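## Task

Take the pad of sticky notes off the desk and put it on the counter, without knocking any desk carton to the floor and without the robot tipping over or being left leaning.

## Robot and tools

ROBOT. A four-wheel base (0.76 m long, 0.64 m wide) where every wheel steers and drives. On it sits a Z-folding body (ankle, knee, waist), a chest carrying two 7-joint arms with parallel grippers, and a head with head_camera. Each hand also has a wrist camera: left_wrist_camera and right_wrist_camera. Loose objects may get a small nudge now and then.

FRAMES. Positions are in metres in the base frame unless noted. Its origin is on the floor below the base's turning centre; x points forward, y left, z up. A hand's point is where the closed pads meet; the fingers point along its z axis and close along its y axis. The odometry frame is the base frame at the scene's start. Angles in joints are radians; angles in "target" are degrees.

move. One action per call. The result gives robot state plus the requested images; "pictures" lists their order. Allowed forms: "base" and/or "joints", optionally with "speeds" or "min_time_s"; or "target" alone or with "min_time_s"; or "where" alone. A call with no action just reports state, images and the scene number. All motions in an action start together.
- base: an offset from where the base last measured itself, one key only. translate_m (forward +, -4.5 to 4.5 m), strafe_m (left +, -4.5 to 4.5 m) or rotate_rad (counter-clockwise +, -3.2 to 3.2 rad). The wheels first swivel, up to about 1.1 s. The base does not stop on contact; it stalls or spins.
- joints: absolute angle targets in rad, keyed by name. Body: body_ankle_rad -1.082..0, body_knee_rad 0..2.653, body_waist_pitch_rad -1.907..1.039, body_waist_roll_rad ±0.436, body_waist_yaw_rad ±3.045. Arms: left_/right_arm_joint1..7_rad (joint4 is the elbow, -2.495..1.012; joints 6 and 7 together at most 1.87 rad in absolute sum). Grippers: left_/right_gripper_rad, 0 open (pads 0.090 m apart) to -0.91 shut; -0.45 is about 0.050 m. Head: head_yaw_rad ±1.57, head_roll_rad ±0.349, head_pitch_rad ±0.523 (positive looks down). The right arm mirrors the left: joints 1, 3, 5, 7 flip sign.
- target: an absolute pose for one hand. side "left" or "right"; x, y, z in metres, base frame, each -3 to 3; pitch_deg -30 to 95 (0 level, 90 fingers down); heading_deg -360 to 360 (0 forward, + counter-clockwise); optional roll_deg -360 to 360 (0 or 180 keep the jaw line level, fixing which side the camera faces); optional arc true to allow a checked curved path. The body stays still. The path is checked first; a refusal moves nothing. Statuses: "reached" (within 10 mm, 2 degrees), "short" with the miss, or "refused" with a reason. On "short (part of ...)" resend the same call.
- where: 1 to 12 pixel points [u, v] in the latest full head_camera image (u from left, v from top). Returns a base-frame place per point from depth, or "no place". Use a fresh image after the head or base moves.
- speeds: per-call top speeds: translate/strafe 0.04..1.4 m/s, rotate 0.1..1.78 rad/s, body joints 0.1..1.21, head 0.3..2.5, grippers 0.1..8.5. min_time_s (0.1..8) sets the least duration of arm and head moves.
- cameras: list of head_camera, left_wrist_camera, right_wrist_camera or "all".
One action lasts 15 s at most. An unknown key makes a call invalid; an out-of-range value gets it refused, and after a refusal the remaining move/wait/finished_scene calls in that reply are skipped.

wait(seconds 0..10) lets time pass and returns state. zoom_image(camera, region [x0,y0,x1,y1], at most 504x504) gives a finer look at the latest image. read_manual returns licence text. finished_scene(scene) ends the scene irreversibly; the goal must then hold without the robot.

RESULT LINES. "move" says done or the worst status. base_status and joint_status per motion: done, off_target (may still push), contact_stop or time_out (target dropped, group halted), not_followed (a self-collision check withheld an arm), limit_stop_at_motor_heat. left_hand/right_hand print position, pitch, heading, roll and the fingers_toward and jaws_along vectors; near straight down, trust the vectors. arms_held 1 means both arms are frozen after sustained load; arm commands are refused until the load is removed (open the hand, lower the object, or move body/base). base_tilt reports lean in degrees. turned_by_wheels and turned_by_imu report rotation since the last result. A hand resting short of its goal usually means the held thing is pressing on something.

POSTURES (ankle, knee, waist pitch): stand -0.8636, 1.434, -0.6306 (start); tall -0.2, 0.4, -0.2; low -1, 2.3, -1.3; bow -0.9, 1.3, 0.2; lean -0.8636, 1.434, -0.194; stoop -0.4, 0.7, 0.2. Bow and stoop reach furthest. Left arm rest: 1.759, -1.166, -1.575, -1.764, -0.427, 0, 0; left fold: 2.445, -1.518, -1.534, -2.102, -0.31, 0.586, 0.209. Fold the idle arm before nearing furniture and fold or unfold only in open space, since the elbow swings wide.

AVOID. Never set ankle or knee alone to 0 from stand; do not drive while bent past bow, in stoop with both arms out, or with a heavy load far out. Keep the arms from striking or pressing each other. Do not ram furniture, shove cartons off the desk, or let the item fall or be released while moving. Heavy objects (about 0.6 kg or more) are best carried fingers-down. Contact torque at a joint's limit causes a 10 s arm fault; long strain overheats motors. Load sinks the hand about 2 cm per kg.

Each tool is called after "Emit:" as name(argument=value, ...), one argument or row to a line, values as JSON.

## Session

Emit:
move(
  joints={"head_yaw_rad": 0.9},
  cameras=["head_camera"],
)

Emit:
move(
  joints={"head_yaw_rad": -0.9},
  speeds={"head_yaw_rad": 2},
  cameras=["head_camera"],
)

Scene clock: 1.43 s.
Joint torques (N m): left_arm=[-17.19 11.33 -6.06 -13.94 0.2 -2.56 0.12] | right_arm=[14.91 7.83 5.72 -13.99 -0.09 -2.44 0.05]
move: done
base_odometry: x=+0.000 y=+0.000 heading=+0.000
turned_by_wheels: +0.000
turned_by_imu: +0.000
base_tilt: forward=+0.2 right=+0.8
base_status: not commanded
joint_positions: body_ankle_rad=-0.864 body_knee_rad=+1.434 body_waist_pitch_rad=-0.631 body_waist_roll_rad=+0.000 body_waist_yaw_rad=+0.000 left_arm_joint1_rad=+1.737 left_arm_joint2_rad=-1.164 left_arm_joint3_rad=-1.607 left_arm_joint4_rad=-1.798 left_arm_joint5_rad=-0.436 left_arm_joint6_rad=-0.012 left_arm_joint7_rad=-0.008 left_gripper_rad=+0.000 right_arm_joint1_rad=-1.779 right_arm_joint2_rad=-1.191 right_arm_joint3_rad=+1.554 right_arm_joint4_rad=-1.726 right_arm_joint5_rad=+0.418 right_arm_joint6_rad=+0.064 right_arm_joint7_rad=+0.013 right_gripper_rad=+0.000 head_yaw_rad=+0.900 head_roll_rad=+0.000 head_pitch_rad=+0.000
joint_status: all done
arms_held: 0
arms_held_load: -
chest: x=+0.0060 y=+0.0000 z=+1.1944 quat_wxyz=(+1.000, +0.000, -0.030, +0.000) (m; base frame)
head_camera_pose: x=+0.0113 y=+0.0954 z=+1.5605 quat_wxyz=(+0.534, -0.780, +0.243, -0.220) (m; base frame)
left_hand: x=+0.6065 y=+0.3274 z=+0.9894 quat_wxyz=(+0.033, +0.660, -0.014, +0.750) pitch_deg=-7.4 heading_deg=-3.8 roll_deg=+178.7 fingers_toward=(+0.99, -0.06, +0.13) jaws_along=(-0.07, -1.00, +0.02) (m; base frame)
right_hand: x=+0.5958 y=-0.3072 z=+0.8862 quat_wxyz=(+0.046, -0.732, -0.015, -0.679) pitch_deg=+4.2 heading_deg=+5.0 roll_deg=+182.7 fingers_toward=(+0.99, +0.09, -0.07) jaws_along=(+0.08, -1.00, -0.05) (m; base frame)
pictures: head_camera
camera_calibration:
head_camera: T_world_to_cam=[[0.784921, -0.613985, 0.0831954, -0.0801282], [-0.14467, -0.312174, -0.938945, 1.49661], [0.60247, 0.724962, -0.333857, 0.445007], [0, 0, 0, 1]] pos_world=[0.0113046, 0.0953911, 1.56047]

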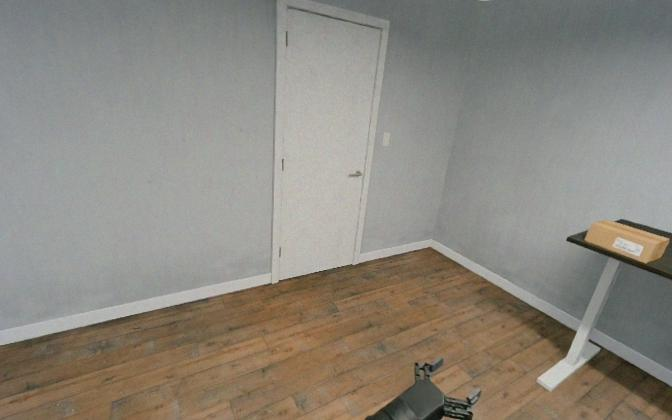

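Scene clock: 2.87 s.
Joint torques (N m): left_arm=[-17.32 11.05 -5.99 -13.97 -0.18 -2.65 0.08] | right_arm=[15.05 7.65 5.86 -14.17 0.25 -2.29 0.03]
move: done
base_odometry: x=+0.000 y=+0.000 heading=+0.000
turned_by_wheels: +0.000
turned_by_imu: +0.000
base_tilt: forward=+0.1 right=+0.9
base_status: not commanded
joint_positions: body_ankle_rad=-0.864 body_knee_rad=+1.434 body_waist_pitch_rad=-0.631 body_waist_roll_rad=+0.000 body_waist_yaw_rad=+0.000 left_arm_joint1_rad=+1.737 left_arm_joint2_rad=-1.164 left_arm_joint3_rad=-1.607 left_arm_joint4_rad=-1.798 left_arm_joint5_rad=-0.436 left_arm_joint6_rad=-0.012 left_arm_joint7_rad=-0.008 left_gripper_rad=+0.000 right_arm_joint1_rad=-1.779 right_arm_joint2_rad=-1.191 right_arm_joint3_rad=+1.554 right_arm_joint4_rad=-1.726 right_arm_joint5_rad=+0.418 right_arm_joint6_rad=+0.064 right_arm_joint7_rad=+0.013 right_gripper_rad=+0.000 head_yaw_rad=-0.900 head_roll_rad=+0.000 head_pitch_rad=+0.000
joint_status: all done
arms_held: 0
arms_held_load: -
chest: x=+0.0060 y=+0.0000 z=+1.1944 quat_wxyz=(+1.000, +0.000, -0.030, +0.000) (m; base frame)
head_camera_pose: x=+0.0546 y=-0.0610 z=+1.5631 quat_wxyz=(+0.197, -0.269, +0.771, -0.542) (m; base frame)
left_hand: x=+0.6065 y=+0.3274 z=+0.9894 quat_wxyz=(+0.033, +0.660, -0.014, +0.750) pitch_deg=-7.4 heading_deg=-3.8 roll_deg=+178.7 fingers_toward=(+0.99, -0.06, +0.13) jaws_along=(-0.07, -1.00, +0.02) (m; base frame)
right_hand: x=+0.5958 y=-0.3072 z=+0.8862 quat_wxyz=(+0.046, -0.732, -0.015, -0.679) pitch_deg=+4.2 heading_deg=+5.0 roll_deg=+182.7 fingers_toward=(+0.99, +0.09, -0.07) jaws_along=(+0.08, -1.00, -0.05) (m; base frame)
pictures: head_camera
camera_calibration:
head_camera: T_world_to_cam=[[-0.777921, -0.628261, -0.0112696, 0.0218065], [-0.201771, 0.26674, -0.942411, 1.50033], [0.595086, -0.730847, -0.334268, 0.445426], [0, 0, 0, 1]] pos_world=[0.0546193, -0.0609589, 1.56306]

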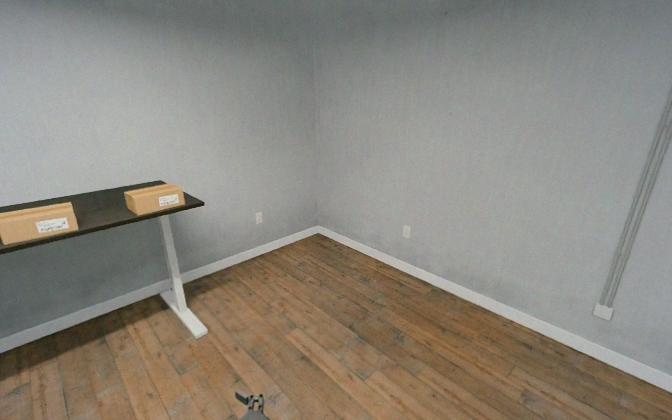

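Emit:
move(
  joints={"head_yaw_rad": 0, "body_ankle_rad": -0.2, "body_knee_rad": 0.4, "body_waist_pitch_rad": -0.2, "head_pitch_rad": 0.05},
  speeds={"body_knee_rad": 0.6},
  cameras=["head_camera"],
)

Scene clock: 6.27 s.
Joint torques (N m): left_arm=[-15.67 10.91 -5.96 -14.09 0.08 -2.62 0.09] | right_arm=[12.51 8.16 5.74 -14.01 0.1 -2.31 0.21]
move: done
base_odometry: x=+0.000 y=+0.000 heading=+0.000
turned_by_wheels: +0.000
turned_by_imu: +0.000
base_tilt: forward=+0.2 right=+0.8
base_status: not commanded
joint_positions: body_ankle_rad=-0.200 body_knee_rad=+0.400 body_waist_pitch_rad=-0.200 body_waist_roll_rad=+0.000 body_waist_yaw_rad=+0.000 left_arm_joint1_rad=+1.737 left_arm_joint2_rad=-1.164 left_arm_joint3_rad=-1.607 left_arm_joint4_rad=-1.798 left_arm_joint5_rad=-0.436 left_arm_joint6_rad=-0.012 left_arm_joint7_rad=-0.008 left_gripper_rad=+0.000 right_arm_joint1_rad=-1.779 right_arm_joint2_rad=-1.191 right_arm_joint3_rad=+1.554 right_arm_joint4_rad=-1.726 right_arm_joint5_rad=+0.418 right_arm_joint6_rad=+0.064 right_arm_joint7_rad=+0.013 right_gripper_rad=+0.000 head_yaw_rad=+0.000 head_roll_rad=+0.000 head_pitch_rad=+0.050
joint_status: all done
arms_held: 0
arms_held_load: -
chest: x=+0.1059 y=+0.0000 z=+1.3667 quat_wxyz=(+1.000, +0.000, +0.000, +0.000) (m; base frame)
head_camera_pose: x=+0.1980 y=+0.0277 z=+1.7269 quat_wxyz=(+0.374, -0.605, +0.585, -0.391) (m; base frame)
left_hand: x=+0.6930 y=+0.3274 z=+1.1260 quat_wxyz=(+0.034, +0.682, -0.013, +0.730) pitch_deg=-3.9 heading_deg=-3.7 roll_deg=+178.4 fingers_toward=(+1.00, -0.06, +0.07) jaws_along=(-0.07, -1.00, +0.03) (m; base frame)
right_hand: x=+0.6761 y=-0.3071 z=+1.0236 quat_wxyz=(+0.046, -0.752, -0.014, -0.657) pitch_deg=+7.6 heading_deg=+5.1 roll_deg=+183.0 fingers_toward=(+0.99, +0.09, -0.13) jaws_along=(+0.08, -1.00, -0.05) (m; base frame)
pictures: head_camera
camera_calibration:
head_camera: T_world_to_cam=[[0.0109717, -0.999319, 0.0352291, -0.0353801], [-0.415312, -0.0366029, -0.908942, 1.65281], [0.909613, -0.0046584, -0.415431, 0.537496], [0, 0, 0, 1]] pos_world=[0.197907, 0.0276454, 1.72685]

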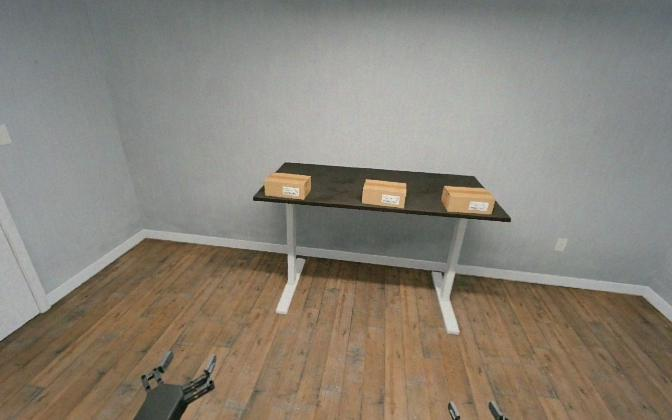

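Emit:
move(
  where=[
    [257, 199],
    [506, 218],
    [382, 209],
    [385, 193],
    [467, 201],
    [288, 186],
    [290, 165],
  ],
)

Emit:
zoom_image(
  camera="head_camera",
  region=[240, 150, 520, 230],
)

Scene clock: 6.93 s.
Joint torques (N m): left_arm=[-15.46 11.19 -5.93 -13.9 0.12 -2.59 0.06] | right_arm=[12.53 7.6 5.85 -14.05 0.21 -2.34 0.01]
base_odometry: x=+0.000 y=+0.000 heading=+0.000
turned_by_wheels: +0.000
turned_by_imu: +0.000
base_tilt: forward=+0.1 right=+0.8
where, head_camera: pixel (257, 199): x +1.976, y +0.492, z +0.965; pixel (506, 218): x +1.838, y -0.943, z +0.964; pixel (382, 209): x +1.910, y -0.252, z +0.959; pixel (385, 193): x +1.933, y -0.264, z +1.051; pixel (467, 201): x +1.883, y -0.723, z +1.040; pixel (288, 186): x +1.973, y +0.303, z +1.057; pixel (290, 165): x +2.633, y +0.385, z +0.984. By the robot's depth camera.
base_status: not commanded
joint_positions: body_ankle_rad=-0.200 body_knee_rad=+0.400 body_waist_pitch_rad=-0.200 body_waist_roll_rad=+0.000 body_waist_yaw_rad=+0.000 left_arm_joint1_rad=+1.737 left_arm_joint2_rad=-1.164 left_arm_joint3_rad=-1.607 left_arm_joint4_rad=-1.798 left_arm_joint5_rad=-0.436 left_arm_joint6_rad=-0.012 left_arm_joint7_rad=-0.008 left_gripper_rad=+0.000 right_arm_joint1_rad=-1.779 right_arm_joint2_rad=-1.191 right_arm_joint3_rad=+1.554 right_arm_joint4_rad=-1.726 right_arm_joint5_rad=+0.418 right_arm_joint6_rad=+0.064 right_arm_joint7_rad=+0.013 right_gripper_rad=+0.000 head_yaw_rad=+0.000 head_roll_rad=+0.000 head_pitch_rad=+0.050
joint_status: all done
arms_held: 0
arms_held_load: -
chest: x=+0.1059 y=+0.0000 z=+1.3667 quat_wxyz=(+1.000, +0.000, +0.000, +0.000) (m; base frame)
head_camera_pose: x=+0.1980 y=+0.0277 z=+1.7269 quat_wxyz=(+0.374, -0.605, +0.585, -0.391) (m; base frame)
left_hand: x=+0.6930 y=+0.3274 z=+1.1260 quat_wxyz=(+0.034, +0.682, -0.013, +0.730) pitch_deg=-3.9 heading_deg=-3.7 roll_deg=+178.4 fingers_toward=(+1.00, -0.06, +0.07) jaws_along=(-0.07, -1.00, +0.03) (m; base frame)
right_hand: x=+0.6761 y=-0.3071 z=+1.0236 quat_wxyz=(+0.046, -0.752, -0.014, -0.657) pitch_deg=+7.6 heading_deg=+5.1 roll_deg=+183.0 fingers_toward=(+0.99, +0.09, -0.13) jaws_along=(+0.08, -1.00, -0.05) (m; base frame)
pictures: none

Scaled by 1.800.
This view is cut from an older image: the scene may have changed since it was taken.

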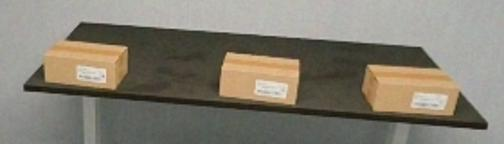

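Emit:
move(
  base={"rotate_rad": -0.096},
  joints={"body_ankle_rad": -0.4, "body_knee_rad": 0.7, "body_waist_pitch_rad": 0.2, "left_arm_joint1_rad": 2.445, "left_arm_joint2_rad": -1.518, "left_arm_joint3_rad": -1.534, "left_arm_joint4_rad": -2.102, "left_arm_joint5_rad": -0.31, "left_arm_joint6_rad": 0.586, "left_arm_joint7_rad": 0.209},
)

Emit:
move(
  target={"side": "right", "x": 0.75, "y": -0.42, "z": 1.12, "pitch_deg": 83, "heading_deg": 0, "roll_deg": 0, "arc": true},
)

Emit:
move(
  base={"translate_m": 0.87},
  cameras=["head_camera", "right_wrist_camera"],
)

Scene clock: 11.37 s.
Joint torques (N m): left_arm=[16.88 -0.75 0.7 -8.75 0.5 0.08 0.45] | right_arm=[-0.81 6.07 4.35 -11.4 0.06 -2 0.06]
move: done
base_odometry: x=+0.000 y=+0.000 heading=-0.096
turned_by_wheels: -0.096
turned_by_imu: -0.096
base_tilt: forward=+0.2 right=+0.8
base_status: done
joint_positions: body_ankle_rad=-0.400 body_knee_rad=+0.700 body_waist_pitch_rad=+0.200 body_waist_roll_rad=+0.000 body_waist_yaw_rad=+0.000 left_arm_joint1_rad=+2.443 left_arm_joint2_rad=-1.515 left_arm_joint3_rad=-1.535 left_arm_joint4_rad=-2.101 left_arm_joint5_rad=-0.311 left_arm_joint6_rad=+0.584 left_arm_joint7_rad=+0.207 left_gripper_rad=+0.000 right_arm_joint1_rad=-1.780 right_arm_joint2_rad=-1.191 right_arm_joint3_rad=+1.555 right_arm_joint4_rad=-1.726 right_arm_joint5_rad=+0.418 right_arm_joint6_rad=+0.064 right_arm_joint7_rad=+0.013 right_gripper_rad=+0.000 head_yaw_rad=+0.000 head_roll_rad=+0.000 head_pitch_rad=+0.050
joint_status: all done
arms_held: 0
arms_held_load: -
chest: x=+0.2935 y=+0.0000 z=+1.2801 quat_wxyz=(+0.969, +0.000, +0.247, +0.000) (m; base frame)
head_camera_pose: x=+0.5470 y=+0.0276 z=+1.5520 quat_wxyz=(+0.217, -0.683, +0.659, -0.229) (m; base frame)
left_hand: x=+0.2448 y=+0.2407 z=+0.6617 quat_wxyz=(+0.006, +0.993, +0.099, +0.056) pitch_deg=+83.5 heading_deg=-0.2 roll_deg=+168.4 fingers_toward=(+0.11, +0.00, -0.99) jaws_along=(+0.20, -0.98, +0.02) (m; base frame)
right_hand: x=+0.6292 y=-0.3074 z=+0.7056 quat_wxyz=(+0.048, -0.892, -0.002, -0.450) pitch_deg=+36.2 heading_deg=+6.2 roll_deg=+186.0 fingers_toward=(+0.80, +0.09, -0.59) jaws_along=(+0.05, -1.00, -0.08) (m; base frame)
pictures: none

Scene clock: 17.40 s.
Joint torques (N m): left_arm=[16.51 -0.39 0.65 -8.84 0.44 0.06 0.4] | right_arm=[26.03 9.53 -0.66 12.58 -0.27 -0.13 -0.31]
move: done
base_odometry: x=+0.000 y=+0.000 heading=-0.096
turned_by_wheels: +0.000
turned_by_imu: -0.001
base_tilt: forward=+0.3 right=+0.8
base_status: not commanded
joint_positions: body_ankle_rad=-0.400 body_knee_rad=+0.700 body_waist_pitch_rad=+0.200 body_waist_roll_rad=+0.000 body_waist_yaw_rad=+0.000 left_arm_joint1_rad=+2.443 left_arm_joint2_rad=-1.516 left_arm_joint3_rad=-1.535 left_arm_joint4_rad=-2.101 left_arm_joint5_rad=-0.311 left_arm_joint6_rad=+0.585 left_arm_joint7_rad=+0.208 left_gripper_rad=+0.000 right_arm_joint1_rad=-1.568 right_arm_joint2_rad=+1.399 right_arm_joint3_rad=+1.196 right_arm_joint4_rad=-1.440 right_arm_joint5_rad=-0.690 right_arm_joint6_rad=-0.911 right_arm_joint7_rad=-0.669 right_gripper_rad=+0.000 head_yaw_rad=+0.000 head_roll_rad=+0.000 head_pitch_rad=+0.050
joint_status: not commanded
arms_held: 0
arms_held_load: -
chest: x=+0.2935 y=+0.0000 z=+1.2801 quat_wxyz=(+0.969, +0.000, +0.247, +0.000) (m; base frame)
head_camera_pose: x=+0.5469 y=+0.0276 z=+1.5520 quat_wxyz=(+0.217, -0.683, +0.659, -0.229) (m; base frame)
left_hand: x=+0.2444 y=+0.2406 z=+0.6617 quat_wxyz=(+0.006, +0.993, +0.100, +0.056) pitch_deg=+83.6 heading_deg=+0.0 roll_deg=+168.6 fingers_toward=(+0.11, +0.00, -0.99) jaws_along=(+0.20, -0.98, +0.02) (m; base frame)
right_hand: x=+0.7500 y=-0.4200 z=+1.1188 quat_wxyz=(-0.061, +0.000, -0.998, -0.001) pitch_deg=+83.0 heading_deg=+0.8 roll_deg=+0.8 fingers_toward=(+0.12, +0.00, -0.99) jaws_along=(+0.00, +1.00, +0.00) (m; base frame)
right_hand_status: reached (checked arc, to end with the hand's camera side forward, planned for 5.5 s): 1 mm and 0.1 deg off.
pictures: none

Scene clock: 21.83 s.
Joint torques (N m): left_arm=[16.51 -0.33 0.52 -7.83 0.34 -0.07 0.31] | right_arm=[25.6 9.36 -0.29 12.59 -0.34 0.1 -0.2]
move: done
base_odometry: x=+0.866 y=-0.080 heading=-0.093
turned_by_wheels: +0.002
turned_by_imu: +0.000
base_tilt: forward=+0.2 right=+0.8
base_status: done
joint_positions: body_ankle_rad=-0.400 body_knee_rad=+0.700 body_waist_pitch_rad=+0.200 body_waist_roll_rad=+0.000 body_waist_yaw_rad=+0.000 left_arm_joint1_rad=+2.444 left_arm_joint2_rad=-1.516 left_arm_joint3_rad=-1.534 left_arm_joint4_rad=-2.102 left_arm_joint5_rad=-0.311 left_arm_joint6_rad=+0.585 left_arm_joint7_rad=+0.208 left_gripper_rad=+0.000 right_arm_joint1_rad=-1.567 right_arm_joint2_rad=+1.400 right_arm_joint3_rad=+1.196 right_arm_joint4_rad=-1.440 right_arm_joint5_rad=-0.690 right_arm_joint6_rad=-0.912 right_arm_joint7_rad=-0.669 right_gripper_rad=+0.000 head_yaw_rad=+0.000 head_roll_rad=+0.000 head_pitch_rad=+0.050
joint_status: not commanded
arms_held: 0
arms_held_load: -
chest: x=+0.2937 y=+0.0000 z=+1.2800 quat_wxyz=(+0.969, +0.000, +0.248, +0.000) (m; base frame)
head_camera_pose: x=+0.5472 y=+0.0276 z=+1.5518 quat_wxyz=(+0.217, -0.683, +0.659, -0.229) (m; base frame)
left_hand: x=+0.2449 y=+0.2405 z=+0.6620 quat_wxyz=(+0.006, +0.993, +0.100, +0.056) pitch_deg=+83.5 heading_deg=-0.1 roll_deg=+168.4 fingers_toward=(+0.11, +0.00, -0.99) jaws_along=(+0.20, -0.98, +0.02) (m; base frame)
right_hand: x=+0.7501 y=-0.4200 z=+1.1191 quat_wxyz=(-0.061, +0.000, -0.998, -0.001) pitch_deg=+83.0 heading_deg=+0.5 roll_deg=+0.5 fingers_toward=(+0.12, +0.00, -0.99) jaws_along=(+0.00, +1.00, +0.00) (m; base frame)
pictures: head_camera, right_wrist_camera
camera_calibration:
head_camera: T_world_to_cam=[[0.0263935, -0.999322, 0.0256675, -0.026647], [-0.800532, -0.0365073, -0.598178, 1.36732], [0.598709, -0.00475966, -0.800952, 0.915463], [0, 0, 0, 1]] pos_world=[0.54719, 0.0276455, 1.55183]
right_wrist_camera: T_world_to_cam=[[0.0184923, -0.999743, 0.0130809, -0.453252], [-0.911914, -0.0115003, 0.410221, 0.226612], [-0.409965, -0.0195146, -0.911892, 1.45801], [0, 0, 0, 1]] pos_world=[0.812765, -0.422077, 1.24252]

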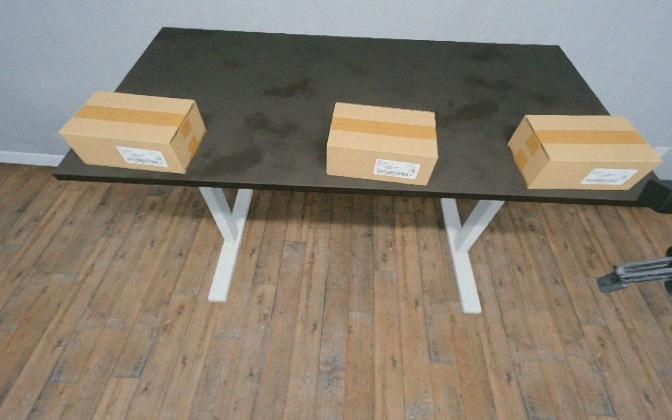

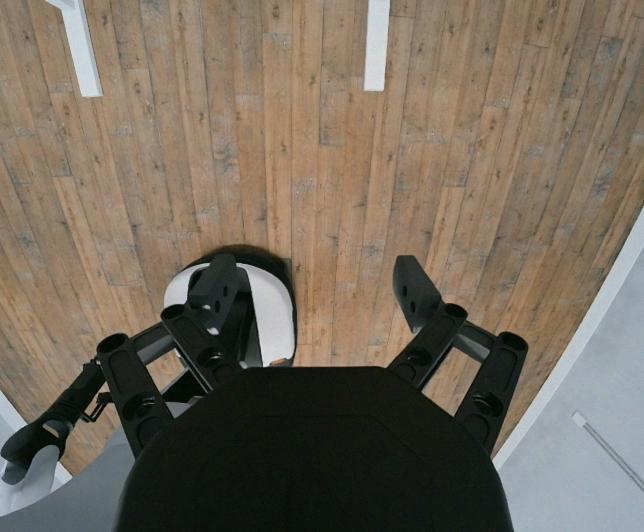

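Emit:
move(
  where=[
    [380, 188],
    [380, 120],
    [330, 178],
    [600, 130],
    [180, 120],
    [150, 175],
    [430, 185],
    [530, 187],
  ],
)

Emit:
move(
  base={"translate_m": 0.35},
  cameras=["head_camera", "right_wrist_camera"],
)

Scene clock: 22.57 s.
Joint torques (N m): left_arm=[16.1 -0.35 0.63 -7.93 0.35 -0.11 0.36] | right_arm=[25.55 8.93 -0.26 12.53 -0.24 0.09 -0.25]
base_odometry: x=+0.866 y=-0.080 heading=-0.093
turned_by_wheels: +0.000
turned_by_imu: +0.000
base_tilt: forward=+0.2 right=+0.8
where, head_camera: pixel (380, 188): x +1.061, y -0.082, z +0.958; pixel (380, 120): x +1.192, y -0.076, z +1.059; pixel (330, 178): x +1.085, y +0.040, z +0.961; pixel (600, 130): x +1.185, y -0.609, z +1.059; pixel (180, 120): x +1.162, y +0.399, z +1.060; pixel (150, 175): x +1.073, y +0.479, z +0.962; pixel (430, 185): x +1.076, y -0.207, z +0.959; pixel (530, 187): x +1.078, y -0.452, z +0.964. By the robot's depth camera.
base_status: done
joint_positions: body_ankle_rad=-0.400 body_knee_rad=+0.700 body_waist_pitch_rad=+0.200 body_waist_roll_rad=+0.000 body_waist_yaw_rad=+0.000 left_arm_joint1_rad=+2.444 left_arm_joint2_rad=-1.516 left_arm_joint3_rad=-1.534 left_arm_joint4_rad=-2.102 left_arm_joint5_rad=-0.311 left_arm_joint6_rad=+0.585 left_arm_joint7_rad=+0.208 left_gripper_rad=+0.000 right_arm_joint1_rad=-1.567 right_arm_joint2_rad=+1.400 right_arm_joint3_rad=+1.196 right_arm_joint4_rad=-1.440 right_arm_joint5_rad=-0.690 right_arm_joint6_rad=-0.912 right_arm_joint7_rad=-0.669 right_gripper_rad=+0.000 head_yaw_rad=+0.000 head_roll_rad=+0.000 head_pitch_rad=+0.050
joint_status: not commanded
arms_held: 0
arms_held_load: -
chest: x=+0.2937 y=+0.0000 z=+1.2800 quat_wxyz=(+0.969, +0.000, +0.248, +0.000) (m; base frame)
head_camera_pose: x=+0.5472 y=+0.0276 z=+1.5518 quat_wxyz=(+0.217, -0.683, +0.659, -0.229) (m; base frame)
left_hand: x=+0.2449 y=+0.2405 z=+0.6620 quat_wxyz=(+0.006, +0.993, +0.100, +0.056) pitch_deg=+83.5 heading_deg=-0.1 roll_deg=+168.4 fingers_toward=(+0.11, +0.00, -0.99) jaws_along=(+0.20, -0.98, +0.02) (m; base frame)
right_hand: x=+0.7501 y=-0.4200 z=+1.1191 quat_wxyz=(-0.061, +0.000, -0.998, -0.001) pitch_deg=+83.0 heading_deg=+0.5 roll_deg=+0.5 fingers_toward=(+0.12, +0.00, -0.99) jaws_along=(+0.00, +1.00, +0.00) (m; base frame)
pictures: none

Scene clock: 25.93 s.
Joint torques (N m): left_arm=[16.73 -0.34 0.61 -7.62 0.4 -0.11 0.36] | right_arm=[25.91 8.96 -0.4 12.63 -0.2 -0.01 -0.27]
move: done
base_odometry: x=+1.215 y=-0.112 heading=-0.092
turned_by_wheels: +0.001
turned_by_imu: +0.000
base_tilt: forward=+0.3 right=+0.9
base_status: done
joint_positions: body_ankle_rad=-0.400 body_knee_rad=+0.700 body_waist_pitch_rad=+0.200 body_waist_roll_rad=+0.000 body_waist_yaw_rad=+0.000 left_arm_joint1_rad=+2.443 left_arm_joint2_rad=-1.516 left_arm_joint3_rad=-1.534 left_arm_joint4_rad=-2.103 left_arm_joint5_rad=-0.311 left_arm_joint6_rad=+0.585 left_arm_joint7_rad=+0.208 left_gripper_rad=+0.000 right_arm_joint1_rad=-1.567 right_arm_joint2_rad=+1.400 right_arm_joint3_rad=+1.196 right_arm_joint4_rad=-1.441 right_arm_joint5_rad=-0.690 right_arm_joint6_rad=-0.912 right_arm_joint7_rad=-0.669 right_gripper_rad=+0.000 head_yaw_rad=+0.000 head_roll_rad=+0.000 head_pitch_rad=+0.050
joint_status: not commanded
arms_held: 0
arms_held_load: -
chest: x=+0.2936 y=+0.0000 z=+1.2800 quat_wxyz=(+0.969, +0.000, +0.248, +0.000) (m; base frame)
head_camera_pose: x=+0.5471 y=+0.0276 z=+1.5519 quat_wxyz=(+0.217, -0.683, +0.659, -0.229) (m; base frame)
left_hand: x=+0.2452 y=+0.2404 z=+0.6620 quat_wxyz=(+0.006, +0.993, +0.100, +0.056) pitch_deg=+83.5 heading_deg=-0.2 roll_deg=+168.3 fingers_toward=(+0.11, +0.00, -0.99) jaws_along=(+0.20, -0.98, +0.02) (m; base frame)
right_hand: x=+0.7500 y=-0.4199 z=+1.1191 quat_wxyz=(-0.061, +0.000, -0.998, -0.001) pitch_deg=+83.0 heading_deg=+0.5 roll_deg=+0.5 fingers_toward=(+0.12, +0.00, -0.99) jaws_along=(+0.00, +1.00, +0.00) (m; base frame)
pictures: head_camera, right_wrist_camera
camera_calibration:
head_camera: T_world_to_cam=[[0.0263912, -0.999322, 0.0256658, -0.0266432], [-0.800532, -0.0365044, -0.598178, 1.36732], [0.598709, -0.00475969, -0.800952, 0.915463], [0, 0, 0, 1]] pos_world=[0.54719, 0.0276455, 1.55183]
right_wrist_camera: T_world_to_cam=[[0.0186245, -0.99974, 0.0131309, -0.453421], [-0.911911, -0.0116003, 0.410223, 0.226524], [-0.409964, -0.0196144, -0.911891, 1.45806], [0, 0, 0, 1]] pos_world=[0.812766, -0.422076, 1.24262]

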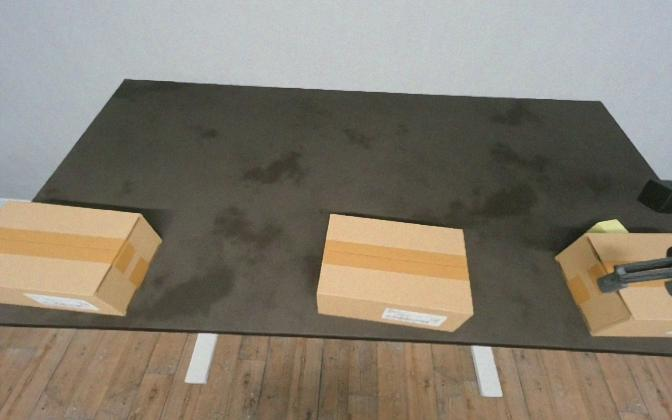

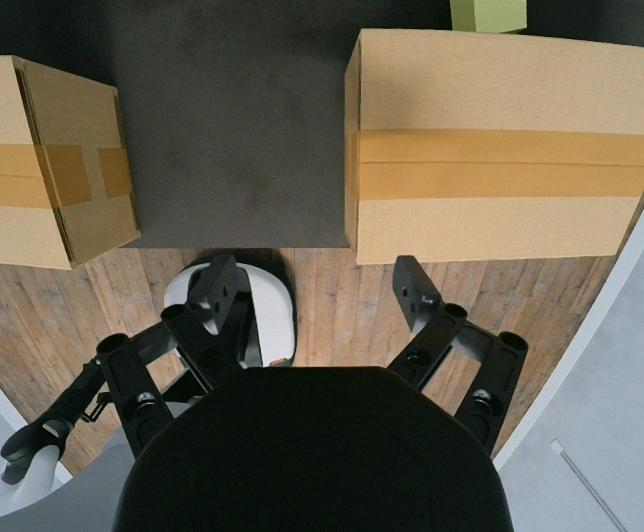

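Emit:
move(
  where=[
    [607, 226],
    [597, 236],
    [640, 240],
    [612, 234],
  ],
)

Emit:
zoom_image(
  camera="right_wrist_camera",
  region=[340, 0, 644, 150],
)

Scene clock: 26.60 s.
Joint torques (N m): left_arm=[16.74 -0.18 0.48 -7.66 0.32 -0.16 0.32] | right_arm=[26.01 8.86 -0.42 12.64 -0.42 0.06 -0.24]
base_odometry: x=+1.215 y=-0.112 heading=-0.092
turned_by_wheels: +0.000
turned_by_imu: +0.000
base_tilt: forward=+0.2 right=+0.9
where, head_camera: pixel (607, 226): x +0.948, y -0.560, z +0.992; pixel (597, 236): x +0.879, y -0.463, z +1.055; pixel (640, 240): x +0.874, y -0.541, z +1.055; pixel (612, 234): x +0.885, y -0.495, z +1.055. By the robot's depth camera.
base_status: done
joint_positions: body_ankle_rad=-0.400 body_knee_rad=+0.700 body_waist_pitch_rad=+0.200 body_waist_roll_rad=+0.000 body_waist_yaw_rad=+0.000 left_arm_joint1_rad=+2.443 left_arm_joint2_rad=-1.516 left_arm_joint3_rad=-1.534 left_arm_joint4_rad=-2.103 left_arm_joint5_rad=-0.311 left_arm_joint6_rad=+0.585 left_arm_joint7_rad=+0.208 left_gripper_rad=+0.000 right_arm_joint1_rad=-1.567 right_arm_joint2_rad=+1.400 right_arm_joint3_rad=+1.196 right_arm_joint4_rad=-1.441 right_arm_joint5_rad=-0.690 right_arm_joint6_rad=-0.912 right_arm_joint7_rad=-0.669 right_gripper_rad=+0.000 head_yaw_rad=+0.000 head_roll_rad=+0.000 head_pitch_rad=+0.050
joint_status: not commanded
arms_held: 0
arms_held_load: -
chest: x=+0.2936 y=+0.0000 z=+1.2800 quat_wxyz=(+0.969, +0.000, +0.248, +0.000) (m; base frame)
head_camera_pose: x=+0.5471 y=+0.0276 z=+1.5519 quat_wxyz=(+0.217, -0.683, +0.659, -0.229) (m; base frame)
left_hand: x=+0.2452 y=+0.2404 z=+0.6620 quat_wxyz=(+0.006, +0.993, +0.100, +0.056) pitch_deg=+83.5 heading_deg=-0.2 roll_deg=+168.3 fingers_toward=(+0.11, +0.00, -0.99) jaws_along=(+0.20, -0.98, +0.02) (m; base frame)
right_hand: x=+0.7500 y=-0.4199 z=+1.1191 quat_wxyz=(-0.061, +0.000, -0.998, -0.001) pitch_deg=+83.0 heading_deg=+0.5 roll_deg=+0.5 fingers_toward=(+0.12, +0.00, -0.99) jaws_along=(+0.00, +1.00, +0.00) (m; base frame)
pictures: none

Scaled by 1.658 from the camera's 644x532 image, which has a finer 1265x1045 frame.
This view is cut from an older image: the scene may have changed since it was taken.

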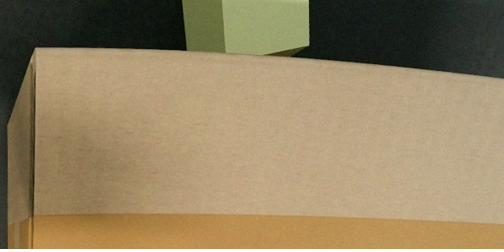

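Emit:
move(
  base={"strafe_m": -0.14},
)

Emit:
move(
  base={"translate_m": 0.16},
  speeds={"translate_m": 0.3},
  cameras=["head_camera", "right_wrist_camera"],
)

Scene clock: 30.77 s.
Joint torques (N m): left_arm=[16.57 1.1 0.18 -7.76 0.39 -0.17 0.18] | right_arm=[24.83 9.32 -0.43 12.73 -0.12 0.13 -0.1]
move: done
base_odometry: x=+1.202 y=-0.252 heading=-0.093
turned_by_wheels: -0.001
turned_by_imu: +0.003
base_tilt: forward=+0.2 right=+0.8
base_status: done
joint_positions: body_ankle_rad=-0.400 body_knee_rad=+0.700 body_waist_pitch_rad=+0.200 body_waist_roll_rad=+0.000 body_waist_yaw_rad=+0.000 left_arm_joint1_rad=+2.444 left_arm_joint2_rad=-1.518 left_arm_joint3_rad=-1.534 left_arm_joint4_rad=-2.102 left_arm_joint5_rad=-0.311 left_arm_joint6_rad=+0.585 left_arm_joint7_rad=+0.208 left_gripper_rad=+0.000 right_arm_joint1_rad=-1.566 right_arm_joint2_rad=+1.400 right_arm_joint3_rad=+1.196 right_arm_joint4_rad=-1.441 right_arm_joint5_rad=-0.690 right_arm_joint6_rad=-0.912 right_arm_joint7_rad=-0.670 right_gripper_rad=+0.000 head_yaw_rad=+0.000 head_roll_rad=+0.000 head_pitch_rad=+0.050
joint_status: not commanded
arms_held: 0
arms_held_load: -
chest: x=+0.2936 y=+0.0000 z=+1.2800 quat_wxyz=(+0.969, +0.000, +0.248, +0.000) (m; base frame)
head_camera_pose: x=+0.5471 y=+0.0276 z=+1.5519 quat_wxyz=(+0.217, -0.683, +0.659, -0.229) (m; base frame)
left_hand: x=+0.2447 y=+0.2397 z=+0.6621 quat_wxyz=(+0.006, +0.993, +0.101, +0.056) pitch_deg=+83.6 heading_deg=-0.4 roll_deg=+168.0 fingers_toward=(+0.11, +0.00, -0.99) jaws_along=(+0.20, -0.98, +0.02) (m; base frame)
right_hand: x=+0.7500 y=-0.4200 z=+1.1193 quat_wxyz=(-0.061, +0.000, -0.998, -0.001) pitch_deg=+83.0 heading_deg=+0.5 roll_deg=+0.5 fingers_toward=(+0.12, +0.00, -0.99) jaws_along=(+0.00, +1.00, +0.00) (m; base frame)
pictures: none

Scene clock: 33.77 s.
Joint torques (N m): left_arm=[16.92 1.11 0.23 -7.65 0.34 -0.12 0.3] | right_arm=[25.56 8.92 -0.4 12.57 -0.24 0.01 -0.09]
move: done
base_odometry: x=+1.362 y=-0.266 heading=-0.094
turned_by_wheels: +0.000
turned_by_imu: -0.004
base_tilt: forward=+0.2 right=+0.9
base_status: done
joint_positions: body_ankle_rad=-0.400 body_knee_rad=+0.700 body_waist_pitch_rad=+0.200 body_waist_roll_rad=+0.000 body_waist_yaw_rad=+0.000 left_arm_joint1_rad=+2.443 left_arm_joint2_rad=-1.518 left_arm_joint3_rad=-1.534 left_arm_joint4_rad=-2.103 left_arm_joint5_rad=-0.311 left_arm_joint6_rad=+0.585 left_arm_joint7_rad=+0.208 left_gripper_rad=+0.000 right_arm_joint1_rad=-1.567 right_arm_joint2_rad=+1.400 right_arm_joint3_rad=+1.196 right_arm_joint4_rad=-1.441 right_arm_joint5_rad=-0.690 right_arm_joint6_rad=-0.912 right_arm_joint7_rad=-0.670 right_gripper_rad=+0.000 head_yaw_rad=+0.000 head_roll_rad=+0.000 head_pitch_rad=+0.050
joint_status: not commanded
arms_held: 0
arms_held_load: -
chest: x=+0.2937 y=+0.0000 z=+1.2800 quat_wxyz=(+0.969, +0.000, +0.248, +0.000) (m; base frame)
head_camera_pose: x=+0.5472 y=+0.0276 z=+1.5518 quat_wxyz=(+0.217, -0.683, +0.659, -0.229) (m; base frame)
left_hand: x=+0.2452 y=+0.2397 z=+0.6620 quat_wxyz=(+0.006, +0.993, +0.101, +0.056) pitch_deg=+83.5 heading_deg=-0.4 roll_deg=+168.0 fingers_toward=(+0.11, +0.00, -0.99) jaws_along=(+0.20, -0.98, +0.02) (m; base frame)
right_hand: x=+0.7500 y=-0.4199 z=+1.1190 quat_wxyz=(-0.060, +0.000, -0.998, -0.001) pitch_deg=+83.1 heading_deg=+0.6 roll_deg=+0.6 fingers_toward=(+0.12, +0.00, -0.99) jaws_along=(+0.00, +1.00, +0.00) (m; base frame)
pictures: head_camera, right_wrist_camera
camera_calibration:
head_camera: T_world_to_cam=[[0.0264288, -0.999327, 0.0254456, -0.0263217], [-0.80053, -0.0364028, -0.598186, 1.36733], [0.59871, -0.00456061, -0.800953, 0.915459], [0, 0, 0, 1]] pos_world=[0.54719, 0.0276457, 1.55183]
right_wrist_camera: T_world_to_cam=[[0.0188622, -0.999739, 0.012907, -0.453233], [-0.911739, -0.011901, 0.410596, 0.22588], [-0.410336, -0.0195126, -0.911726, 1.45801], [0, 0, 0, 1]] pos_world=[0.812768, -0.421976, 1.24241]

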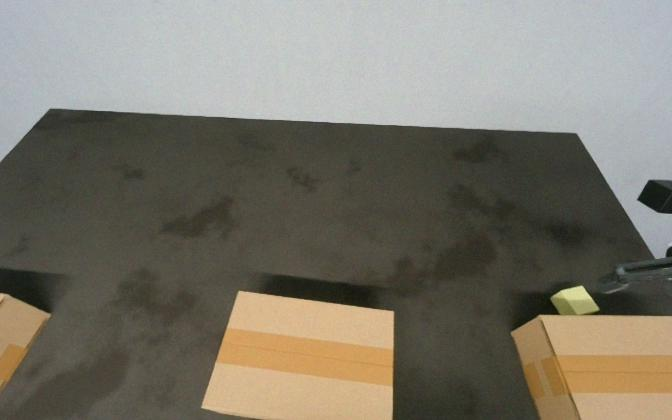

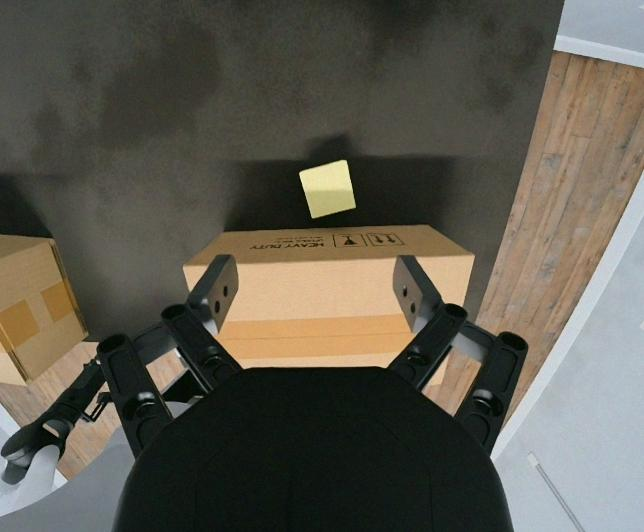

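Emit:
move(
  target={"side": "right", "x": 0.788, "y": -0.431, "z": 1.07, "pitch_deg": 85, "heading_deg": 14, "roll_deg": 0},
  cameras=["right_wrist_camera"],
)

Emit:
move(
  where=[
    [574, 296],
    [573, 309],
    [582, 292],
  ],
)

Scene clock: 37.13 s.
Joint torques (N m): left_arm=[16.94 1.17 0.29 -7.71 0.36 -0.11 0.32] | right_arm=[27.97 7.84 0.73 12.56 -0.47 0.17 -0.41]
move: done
base_odometry: x=+1.362 y=-0.266 heading=-0.094
turned_by_wheels: +0.000
turned_by_imu: +0.000
base_tilt: forward=+0.2 right=+0.7
base_status: not commanded
joint_positions: body_ankle_rad=-0.400 body_knee_rad=+0.700 body_waist_pitch_rad=+0.200 body_waist_roll_rad=+0.000 body_waist_yaw_rad=+0.000 left_arm_joint1_rad=+2.443 left_arm_joint2_rad=-1.518 left_arm_joint3_rad=-1.534 left_arm_joint4_rad=-2.103 left_arm_joint5_rad=-0.311 left_arm_joint6_rad=+0.585 left_arm_joint7_rad=+0.208 left_gripper_rad=+0.000 right_arm_joint1_rad=-1.790 right_arm_joint2_rad=+1.297 right_arm_joint3_rad=+1.291 right_arm_joint4_rad=-1.210 right_arm_joint5_rad=-0.990 right_arm_joint6_rad=-0.787 right_arm_joint7_rad=-0.871 right_gripper_rad=+0.000 head_yaw_rad=+0.000 head_roll_rad=+0.000 head_pitch_rad=+0.050
joint_status: not commanded
arms_held: 0
arms_held_load: -
chest: x=+0.2937 y=+0.0000 z=+1.2800 quat_wxyz=(+0.969, +0.000, +0.248, +0.000) (m; base frame)
head_camera_pose: x=+0.5472 y=+0.0276 z=+1.5519 quat_wxyz=(+0.217, -0.683, +0.659, -0.229) (m; base frame)
left_hand: x=+0.2452 y=+0.2397 z=+0.6620 quat_wxyz=(+0.006, +0.993, +0.101, +0.056) pitch_deg=+83.5 heading_deg=-0.4 roll_deg=+168.0 fingers_toward=(+0.11, +0.00, -0.99) jaws_along=(+0.20, -0.98, +0.02) (m; base frame)
right_hand: x=+0.7883 y=-0.4310 z=+1.0708 quat_wxyz=(-0.044, +0.121, -0.992, -0.004) pitch_deg=+85.0 heading_deg=+14.0 roll_deg=+0.0 fingers_toward=(+0.09, +0.02, -1.00) jaws_along=(-0.24, +0.97, +0.00) (m; base frame)
right_hand_status: reached (straight line, to end with the hand's camera side forward, planned for 1.0 s): 1 mm and 0.1 deg off.
pictures: right_wrist_camera
camera_calibration:
right_wrist_camera: T_world_to_cam=[[0.260128, -0.965454, 0.0152172, -0.642385], [-0.868514, -0.227065, 0.440596, 0.121519], [-0.42192, -0.127828, -0.897576, 1.3769], [0, 0, 0, 1]] pos_world=[0.853586, -0.416594, 1.19211]

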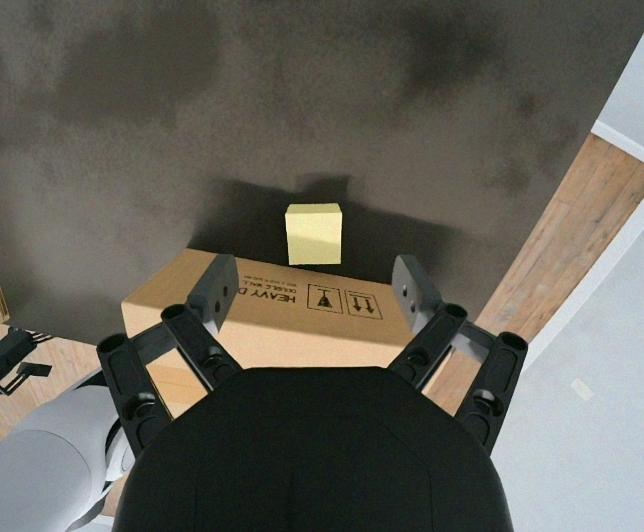

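Scene clock: 37.13 s.
Joint torques (N m): left_arm=[16.94 1.17 0.29 -7.71 0.36 -0.11 0.32] | right_arm=[27.97 7.84 0.73 12.56 -0.47 0.17 -0.41]
base_odometry: x=+1.362 y=-0.266 heading=-0.094
turned_by_wheels: +0.000
turned_by_imu: +0.000
base_tilt: forward=+0.2 right=+0.7
where, head_camera: no places: your newest pictures include none from head_camera: ask for one, then ask again.
base_status: not commanded
joint_positions: body_ankle_rad=-0.400 body_knee_rad=+0.700 body_waist_pitch_rad=+0.200 body_waist_roll_rad=+0.000 body_waist_yaw_rad=+0.000 left_arm_joint1_rad=+2.443 left_arm_joint2_rad=-1.518 left_arm_joint3_rad=-1.534 left_arm_joint4_rad=-2.103 left_arm_joint5_rad=-0.311 left_arm_joint6_rad=+0.585 left_arm_joint7_rad=+0.208 left_gripper_rad=+0.000 right_arm_joint1_rad=-1.790 right_arm_joint2_rad=+1.297 right_arm_joint3_rad=+1.291 right_arm_joint4_rad=-1.210 right_arm_joint5_rad=-0.990 right_arm_joint6_rad=-0.787 right_arm_joint7_rad=-0.871 right_gripper_rad=+0.000 head_yaw_rad=+0.000 head_roll_rad=+0.000 head_pitch_rad=+0.050
joint_status: not commanded
arms_held: 0
arms_held_load: -
chest: x=+0.2937 y=+0.0000 z=+1.2800 quat_wxyz=(+0.969, +0.000, +0.248, +0.000) (m; base frame)
head_camera_pose: x=+0.5472 y=+0.0276 z=+1.5519 quat_wxyz=(+0.217, -0.683, +0.659, -0.229) (m; base frame)
left_hand: x=+0.2452 y=+0.2397 z=+0.6620 quat_wxyz=(+0.006, +0.993, +0.101, +0.056) pitch_deg=+83.5 heading_deg=-0.4 roll_deg=+168.0 fingers_toward=(+0.11, +0.00, -0.99) jaws_along=(+0.20, -0.98, +0.02) (m; base frame)
right_hand: x=+0.7883 y=-0.4310 z=+1.0708 quat_wxyz=(-0.044, +0.121, -0.992, -0.004) pitch_deg=+85.0 heading_deg=+14.0 roll_deg=+0.0 fingers_toward=(+0.09, +0.02, -1.00) jaws_along=(-0.24, +0.97, +0.00) (m; base frame)
right_hand_status: reached (straight line, to end with the hand's camera side forward, planned for 1.0 s): 1 mm and 0.1 deg off.
pictures: none

Emit:
move(
  target={"side": "right", "x": 0.789, "y": -0.433, "z": 0.988, "pitch_deg": 86, "heading_deg": 14, "roll_deg": 0},
  min_time_s=1.5,
  cameras=["head_camera", "right_wrist_camera"],
)

Emit:
move(
  joints={"right_gripper_rad": -0.85},
  cameras=["head_camera", "right_wrist_camera"],
)

Scene clock: 40.37 s.
Joint torques (N m): left_arm=[16.93 1.15 0.15 -7.63 0.31 -0.11 0.24] | right_arm=[29.98 6.57 0.4 11.72 0.46 0.19 0.22]
move: done
base_odometry: x=+1.362 y=-0.266 heading=-0.094
turned_by_wheels: +0.000
turned_by_imu: +0.000
base_tilt: forward=+0.2 right=+0.8
base_status: not commanded
joint_positions: body_ankle_rad=-0.400 body_knee_rad=+0.700 body_waist_pitch_rad=+0.200 body_waist_roll_rad=+0.000 body_waist_yaw_rad=+0.000 left_arm_joint1_rad=+2.443 left_arm_joint2_rad=-1.518 left_arm_joint3_rad=-1.534 left_arm_joint4_rad=-2.103 left_arm_joint5_rad=-0.311 left_arm_joint6_rad=+0.585 left_arm_joint7_rad=+0.208 left_gripper_rad=+0.000 right_arm_joint1_rad=-1.946 right_arm_joint2_rad=+1.264 right_arm_joint3_rad=+1.330 right_arm_joint4_rad=-1.222 right_arm_joint5_rad=-0.882 right_arm_joint6_rad=-0.700 right_arm_joint7_rad=-0.707 right_gripper_rad=+0.000 head_yaw_rad=+0.000 head_roll_rad=+0.000 head_pitch_rad=+0.050
joint_status: not commanded
arms_held: 0
arms_held_load: -
chest: x=+0.2937 y=+0.0000 z=+1.2800 quat_wxyz=(+0.969, +0.000, +0.248, +0.000) (m; base frame)
head_camera_pose: x=+0.5472 y=+0.0276 z=+1.5519 quat_wxyz=(+0.217, -0.683, +0.659, -0.229) (m; base frame)
left_hand: x=+0.2452 y=+0.2397 z=+0.6620 quat_wxyz=(+0.006, +0.993, +0.101, +0.056) pitch_deg=+83.5 heading_deg=-0.4 roll_deg=+168.0 fingers_toward=(+0.11, +0.00, -0.99) jaws_along=(+0.20, -0.98, +0.02) (m; base frame)
right_hand: x=+0.7889 y=-0.4329 z=+0.9889 quat_wxyz=(-0.034, +0.122, -0.992, -0.004) pitch_deg=+86.0 heading_deg=+14.1 roll_deg=+0.0 fingers_toward=(+0.07, +0.02, -1.00) jaws_along=(-0.24, +0.97, +0.00) (m; base frame)
right_hand_status: reached (straight line, to end with the hand's camera side forward, planned for 1.5 s): 1 mm and 0.1 deg off.
pictures: head_camera, right_wrist_camera
camera_calibration:
head_camera: T_world_to_cam=[[0.026426, -0.999327, 0.0254499, -0.0263268], [-0.800446, -0.0364037, -0.598298, 1.36746], [0.598822, -0.0045607, -0.800869, 0.915267], [0, 0, 0, 1]] pos_world=[0.54719, 0.0276457, 1.55183]
right_wrist_camera: T_world_to_cam=[[0.261954, -0.964974, 0.0143462, -0.643472], [-0.859946, -0.226645, 0.457302, 0.134596], [-0.438033, -0.132129, -0.889196, 1.30597], [0, 0, 0, 1]] pos_world=[0.856363, -0.417872, 1.10894]

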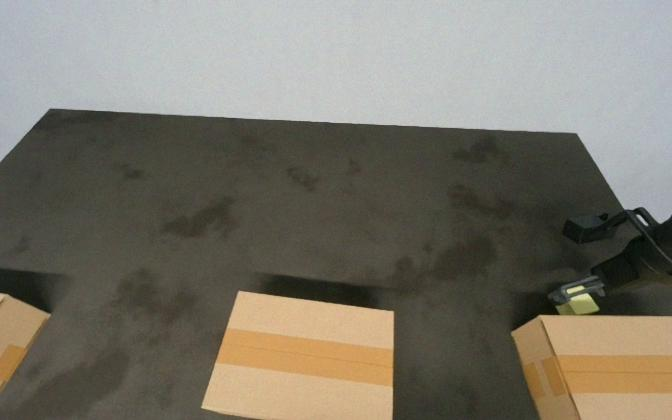

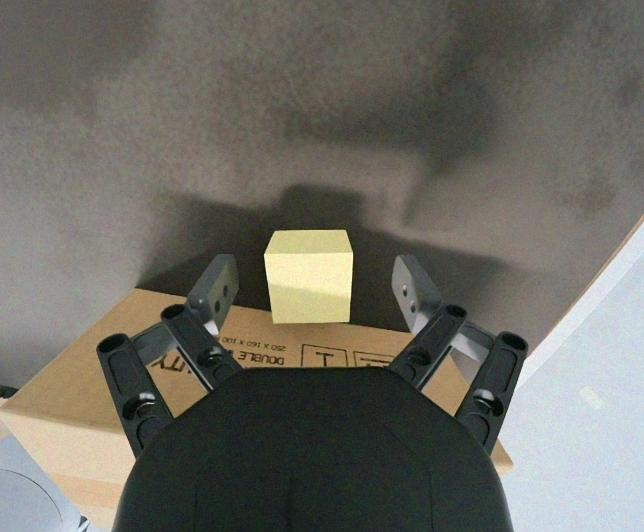

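Scene clock: 41.60 s.
Joint torques (N m): left_arm=[17.27 0.99 0.3 -7.69 0.36 -0.11 0.21] | right_arm=[29.73 6.56 0.19 11.38 0.21 0.12 0.07]
move: off_target
base_odometry: x=+1.362 y=-0.266 heading=-0.094
turned_by_wheels: +0.000
turned_by_imu: +0.000
base_tilt: forward=+0.2 right=+0.9
base_status: not commanded
joint_positions: body_ankle_rad=-0.400 body_knee_rad=+0.700 body_waist_pitch_rad=+0.200 body_waist_roll_rad=+0.000 body_waist_yaw_rad=+0.000 left_arm_joint1_rad=+2.443 left_arm_joint2_rad=-1.518 left_arm_joint3_rad=-1.534 left_arm_joint4_rad=-2.103 left_arm_joint5_rad=-0.311 left_arm_joint6_rad=+0.585 left_arm_joint7_rad=+0.208 left_gripper_rad=+0.000 right_arm_joint1_rad=-1.946 right_arm_joint2_rad=+1.264 right_arm_joint3_rad=+1.331 right_arm_joint4_rad=-1.221 right_arm_joint5_rad=-0.882 right_arm_joint6_rad=-0.699 right_arm_joint7_rad=-0.706 right_gripper_rad=-0.489 head_yaw_rad=+0.000 head_roll_rad=+0.000 head_pitch_rad=+0.050
joint_status: right_gripper_rad off_target (ended at -0.489, target -0.850)
arms_held: 0
arms_held_load: -
chest: x=+0.2937 y=+0.0000 z=+1.2800 quat_wxyz=(+0.969, +0.000, +0.248, +0.000) (m; base frame)
head_camera_pose: x=+0.5472 y=+0.0276 z=+1.5519 quat_wxyz=(+0.217, -0.683, +0.659, -0.229) (m; base frame)
left_hand: x=+0.2452 y=+0.2397 z=+0.6620 quat_wxyz=(+0.006, +0.993, +0.101, +0.056) pitch_deg=+83.5 heading_deg=-0.4 roll_deg=+168.0 fingers_toward=(+0.11, +0.00, -0.99) jaws_along=(+0.20, -0.98, +0.02) (m; base frame)
right_hand: x=+0.7893 y=-0.4329 z=+0.9890 quat_wxyz=(-0.035, +0.122, -0.992, -0.004) pitch_deg=+86.0 heading_deg=+14.1 roll_deg=+0.0 fingers_toward=(+0.07, +0.02, -1.00) jaws_along=(-0.24, +0.97, +0.00) (m; base frame)
pictures: head_camera, right_wrist_camera
camera_calibration:
head_camera: T_world_to_cam=[[0.026426, -0.999327, 0.0254499, -0.0263268], [-0.800446, -0.0364037, -0.598298, 1.36746], [0.598822, -0.0045607, -0.800869, 0.915267], [0, 0, 0, 1]] pos_world=[0.54719, 0.0276457, 1.55183]
right_wrist_camera: T_world_to_cam=[[0.262052, -0.964941, 0.0147398, -0.644058], [-0.860331, -0.226668, 0.456566, 0.135894], [-0.437219, -0.132325, -0.889567, 1.30591], [0, 0, 0, 1]] pos_world=[0.856659, -0.41787, 1.10915]

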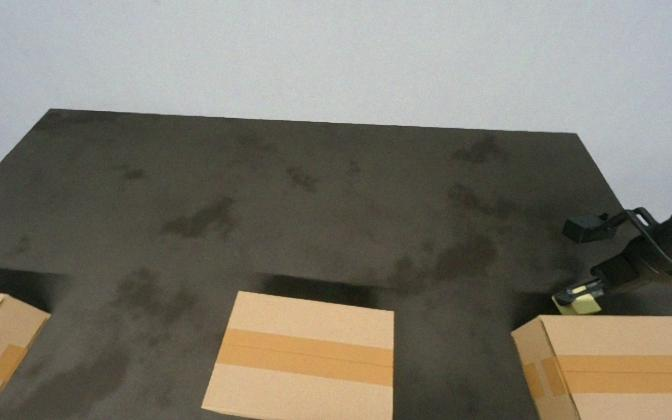

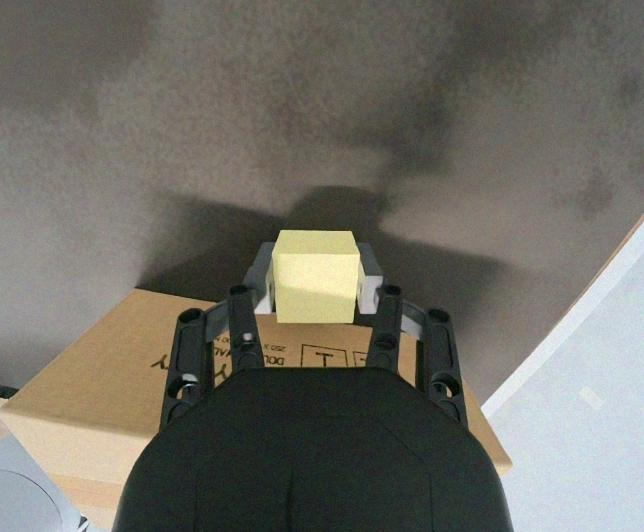

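Emit:
move(
  target={"side": "right", "x": 0.789, "y": -0.433, "z": 1.13, "pitch_deg": 83, "heading_deg": 12, "roll_deg": 0},
)

Emit:
move(
  base={"translate_m": -0.65},
  cameras=["right_wrist_camera"],
)

Emit:
move(
  base={"rotate_rad": 3.1416},
  joints={"head_pitch_rad": -0.45},
  cameras=["head_camera"],
)

Scene clock: 43.17 s.
Joint torques (N m): left_arm=[17.02 0.87 0.21 -7.68 0.31 -0.18 0.25] | right_arm=[29.67 6.41 0.42 11.49 0.58 0.06 0.14]
move: refused
base_odometry: x=+1.362 y=-0.266 heading=-0.094
turned_by_wheels: +0.000
turned_by_imu: +0.000
base_tilt: forward=+0.2 right=+0.8
base_status: not commanded
joint_positions: body_ankle_rad=-0.400 body_knee_rad=+0.700 body_waist_pitch_rad=+0.200 body_waist_roll_rad=+0.000 body_waist_yaw_rad=+0.000 left_arm_joint1_rad=+2.443 left_arm_joint2_rad=-1.518 left_arm_joint3_rad=-1.534 left_arm_joint4_rad=-2.103 left_arm_joint5_rad=-0.311 left_arm_joint6_rad=+0.585 left_arm_joint7_rad=+0.208 left_gripper_rad=+0.000 right_arm_joint1_rad=-1.946 right_arm_joint2_rad=+1.264 right_arm_joint3_rad=+1.331 right_arm_joint4_rad=-1.221 right_arm_joint5_rad=-0.882 right_arm_joint6_rad=-0.699 right_arm_joint7_rad=-0.706 right_gripper_rad=-0.489 head_yaw_rad=+0.000 head_roll_rad=+0.000 head_pitch_rad=+0.050
joint_status: not commanded
arms_held: 0
arms_held_load: -
chest: x=+0.2937 y=+0.0000 z=+1.2800 quat_wxyz=(+0.969, +0.000, +0.248, +0.000) (m; base frame)
head_camera_pose: x=+0.5472 y=+0.0276 z=+1.5519 quat_wxyz=(+0.217, -0.683, +0.659, -0.229) (m; base frame)
left_hand: x=+0.2452 y=+0.2397 z=+0.6620 quat_wxyz=(+0.006, +0.993, +0.101, +0.056) pitch_deg=+83.5 heading_deg=-0.4 roll_deg=+168.0 fingers_toward=(+0.11, +0.00, -0.99) jaws_along=(+0.20, -0.98, +0.02) (m; base frame)
right_hand: x=+0.7893 y=-0.4329 z=+0.9890 quat_wxyz=(-0.035, +0.122, -0.992, -0.004) pitch_deg=+86.0 heading_deg=+14.1 roll_deg=+0.0 fingers_toward=(+0.07, +0.02, -1.00) jaws_along=(-0.24, +0.97, +0.00) (m; base frame)
right_hand_status: refused: the best posture that gets there brings the right wrist within 0.02 rad of the stop that joints 6 and 7 share (needs 0.10 rad clear). Nothing moved. A plan exists at "z" 1.09, or at "pitch_deg" 78.
pictures: none

not run: a stop came earlier in this reply.

not run: a stop came earlier in this reply.


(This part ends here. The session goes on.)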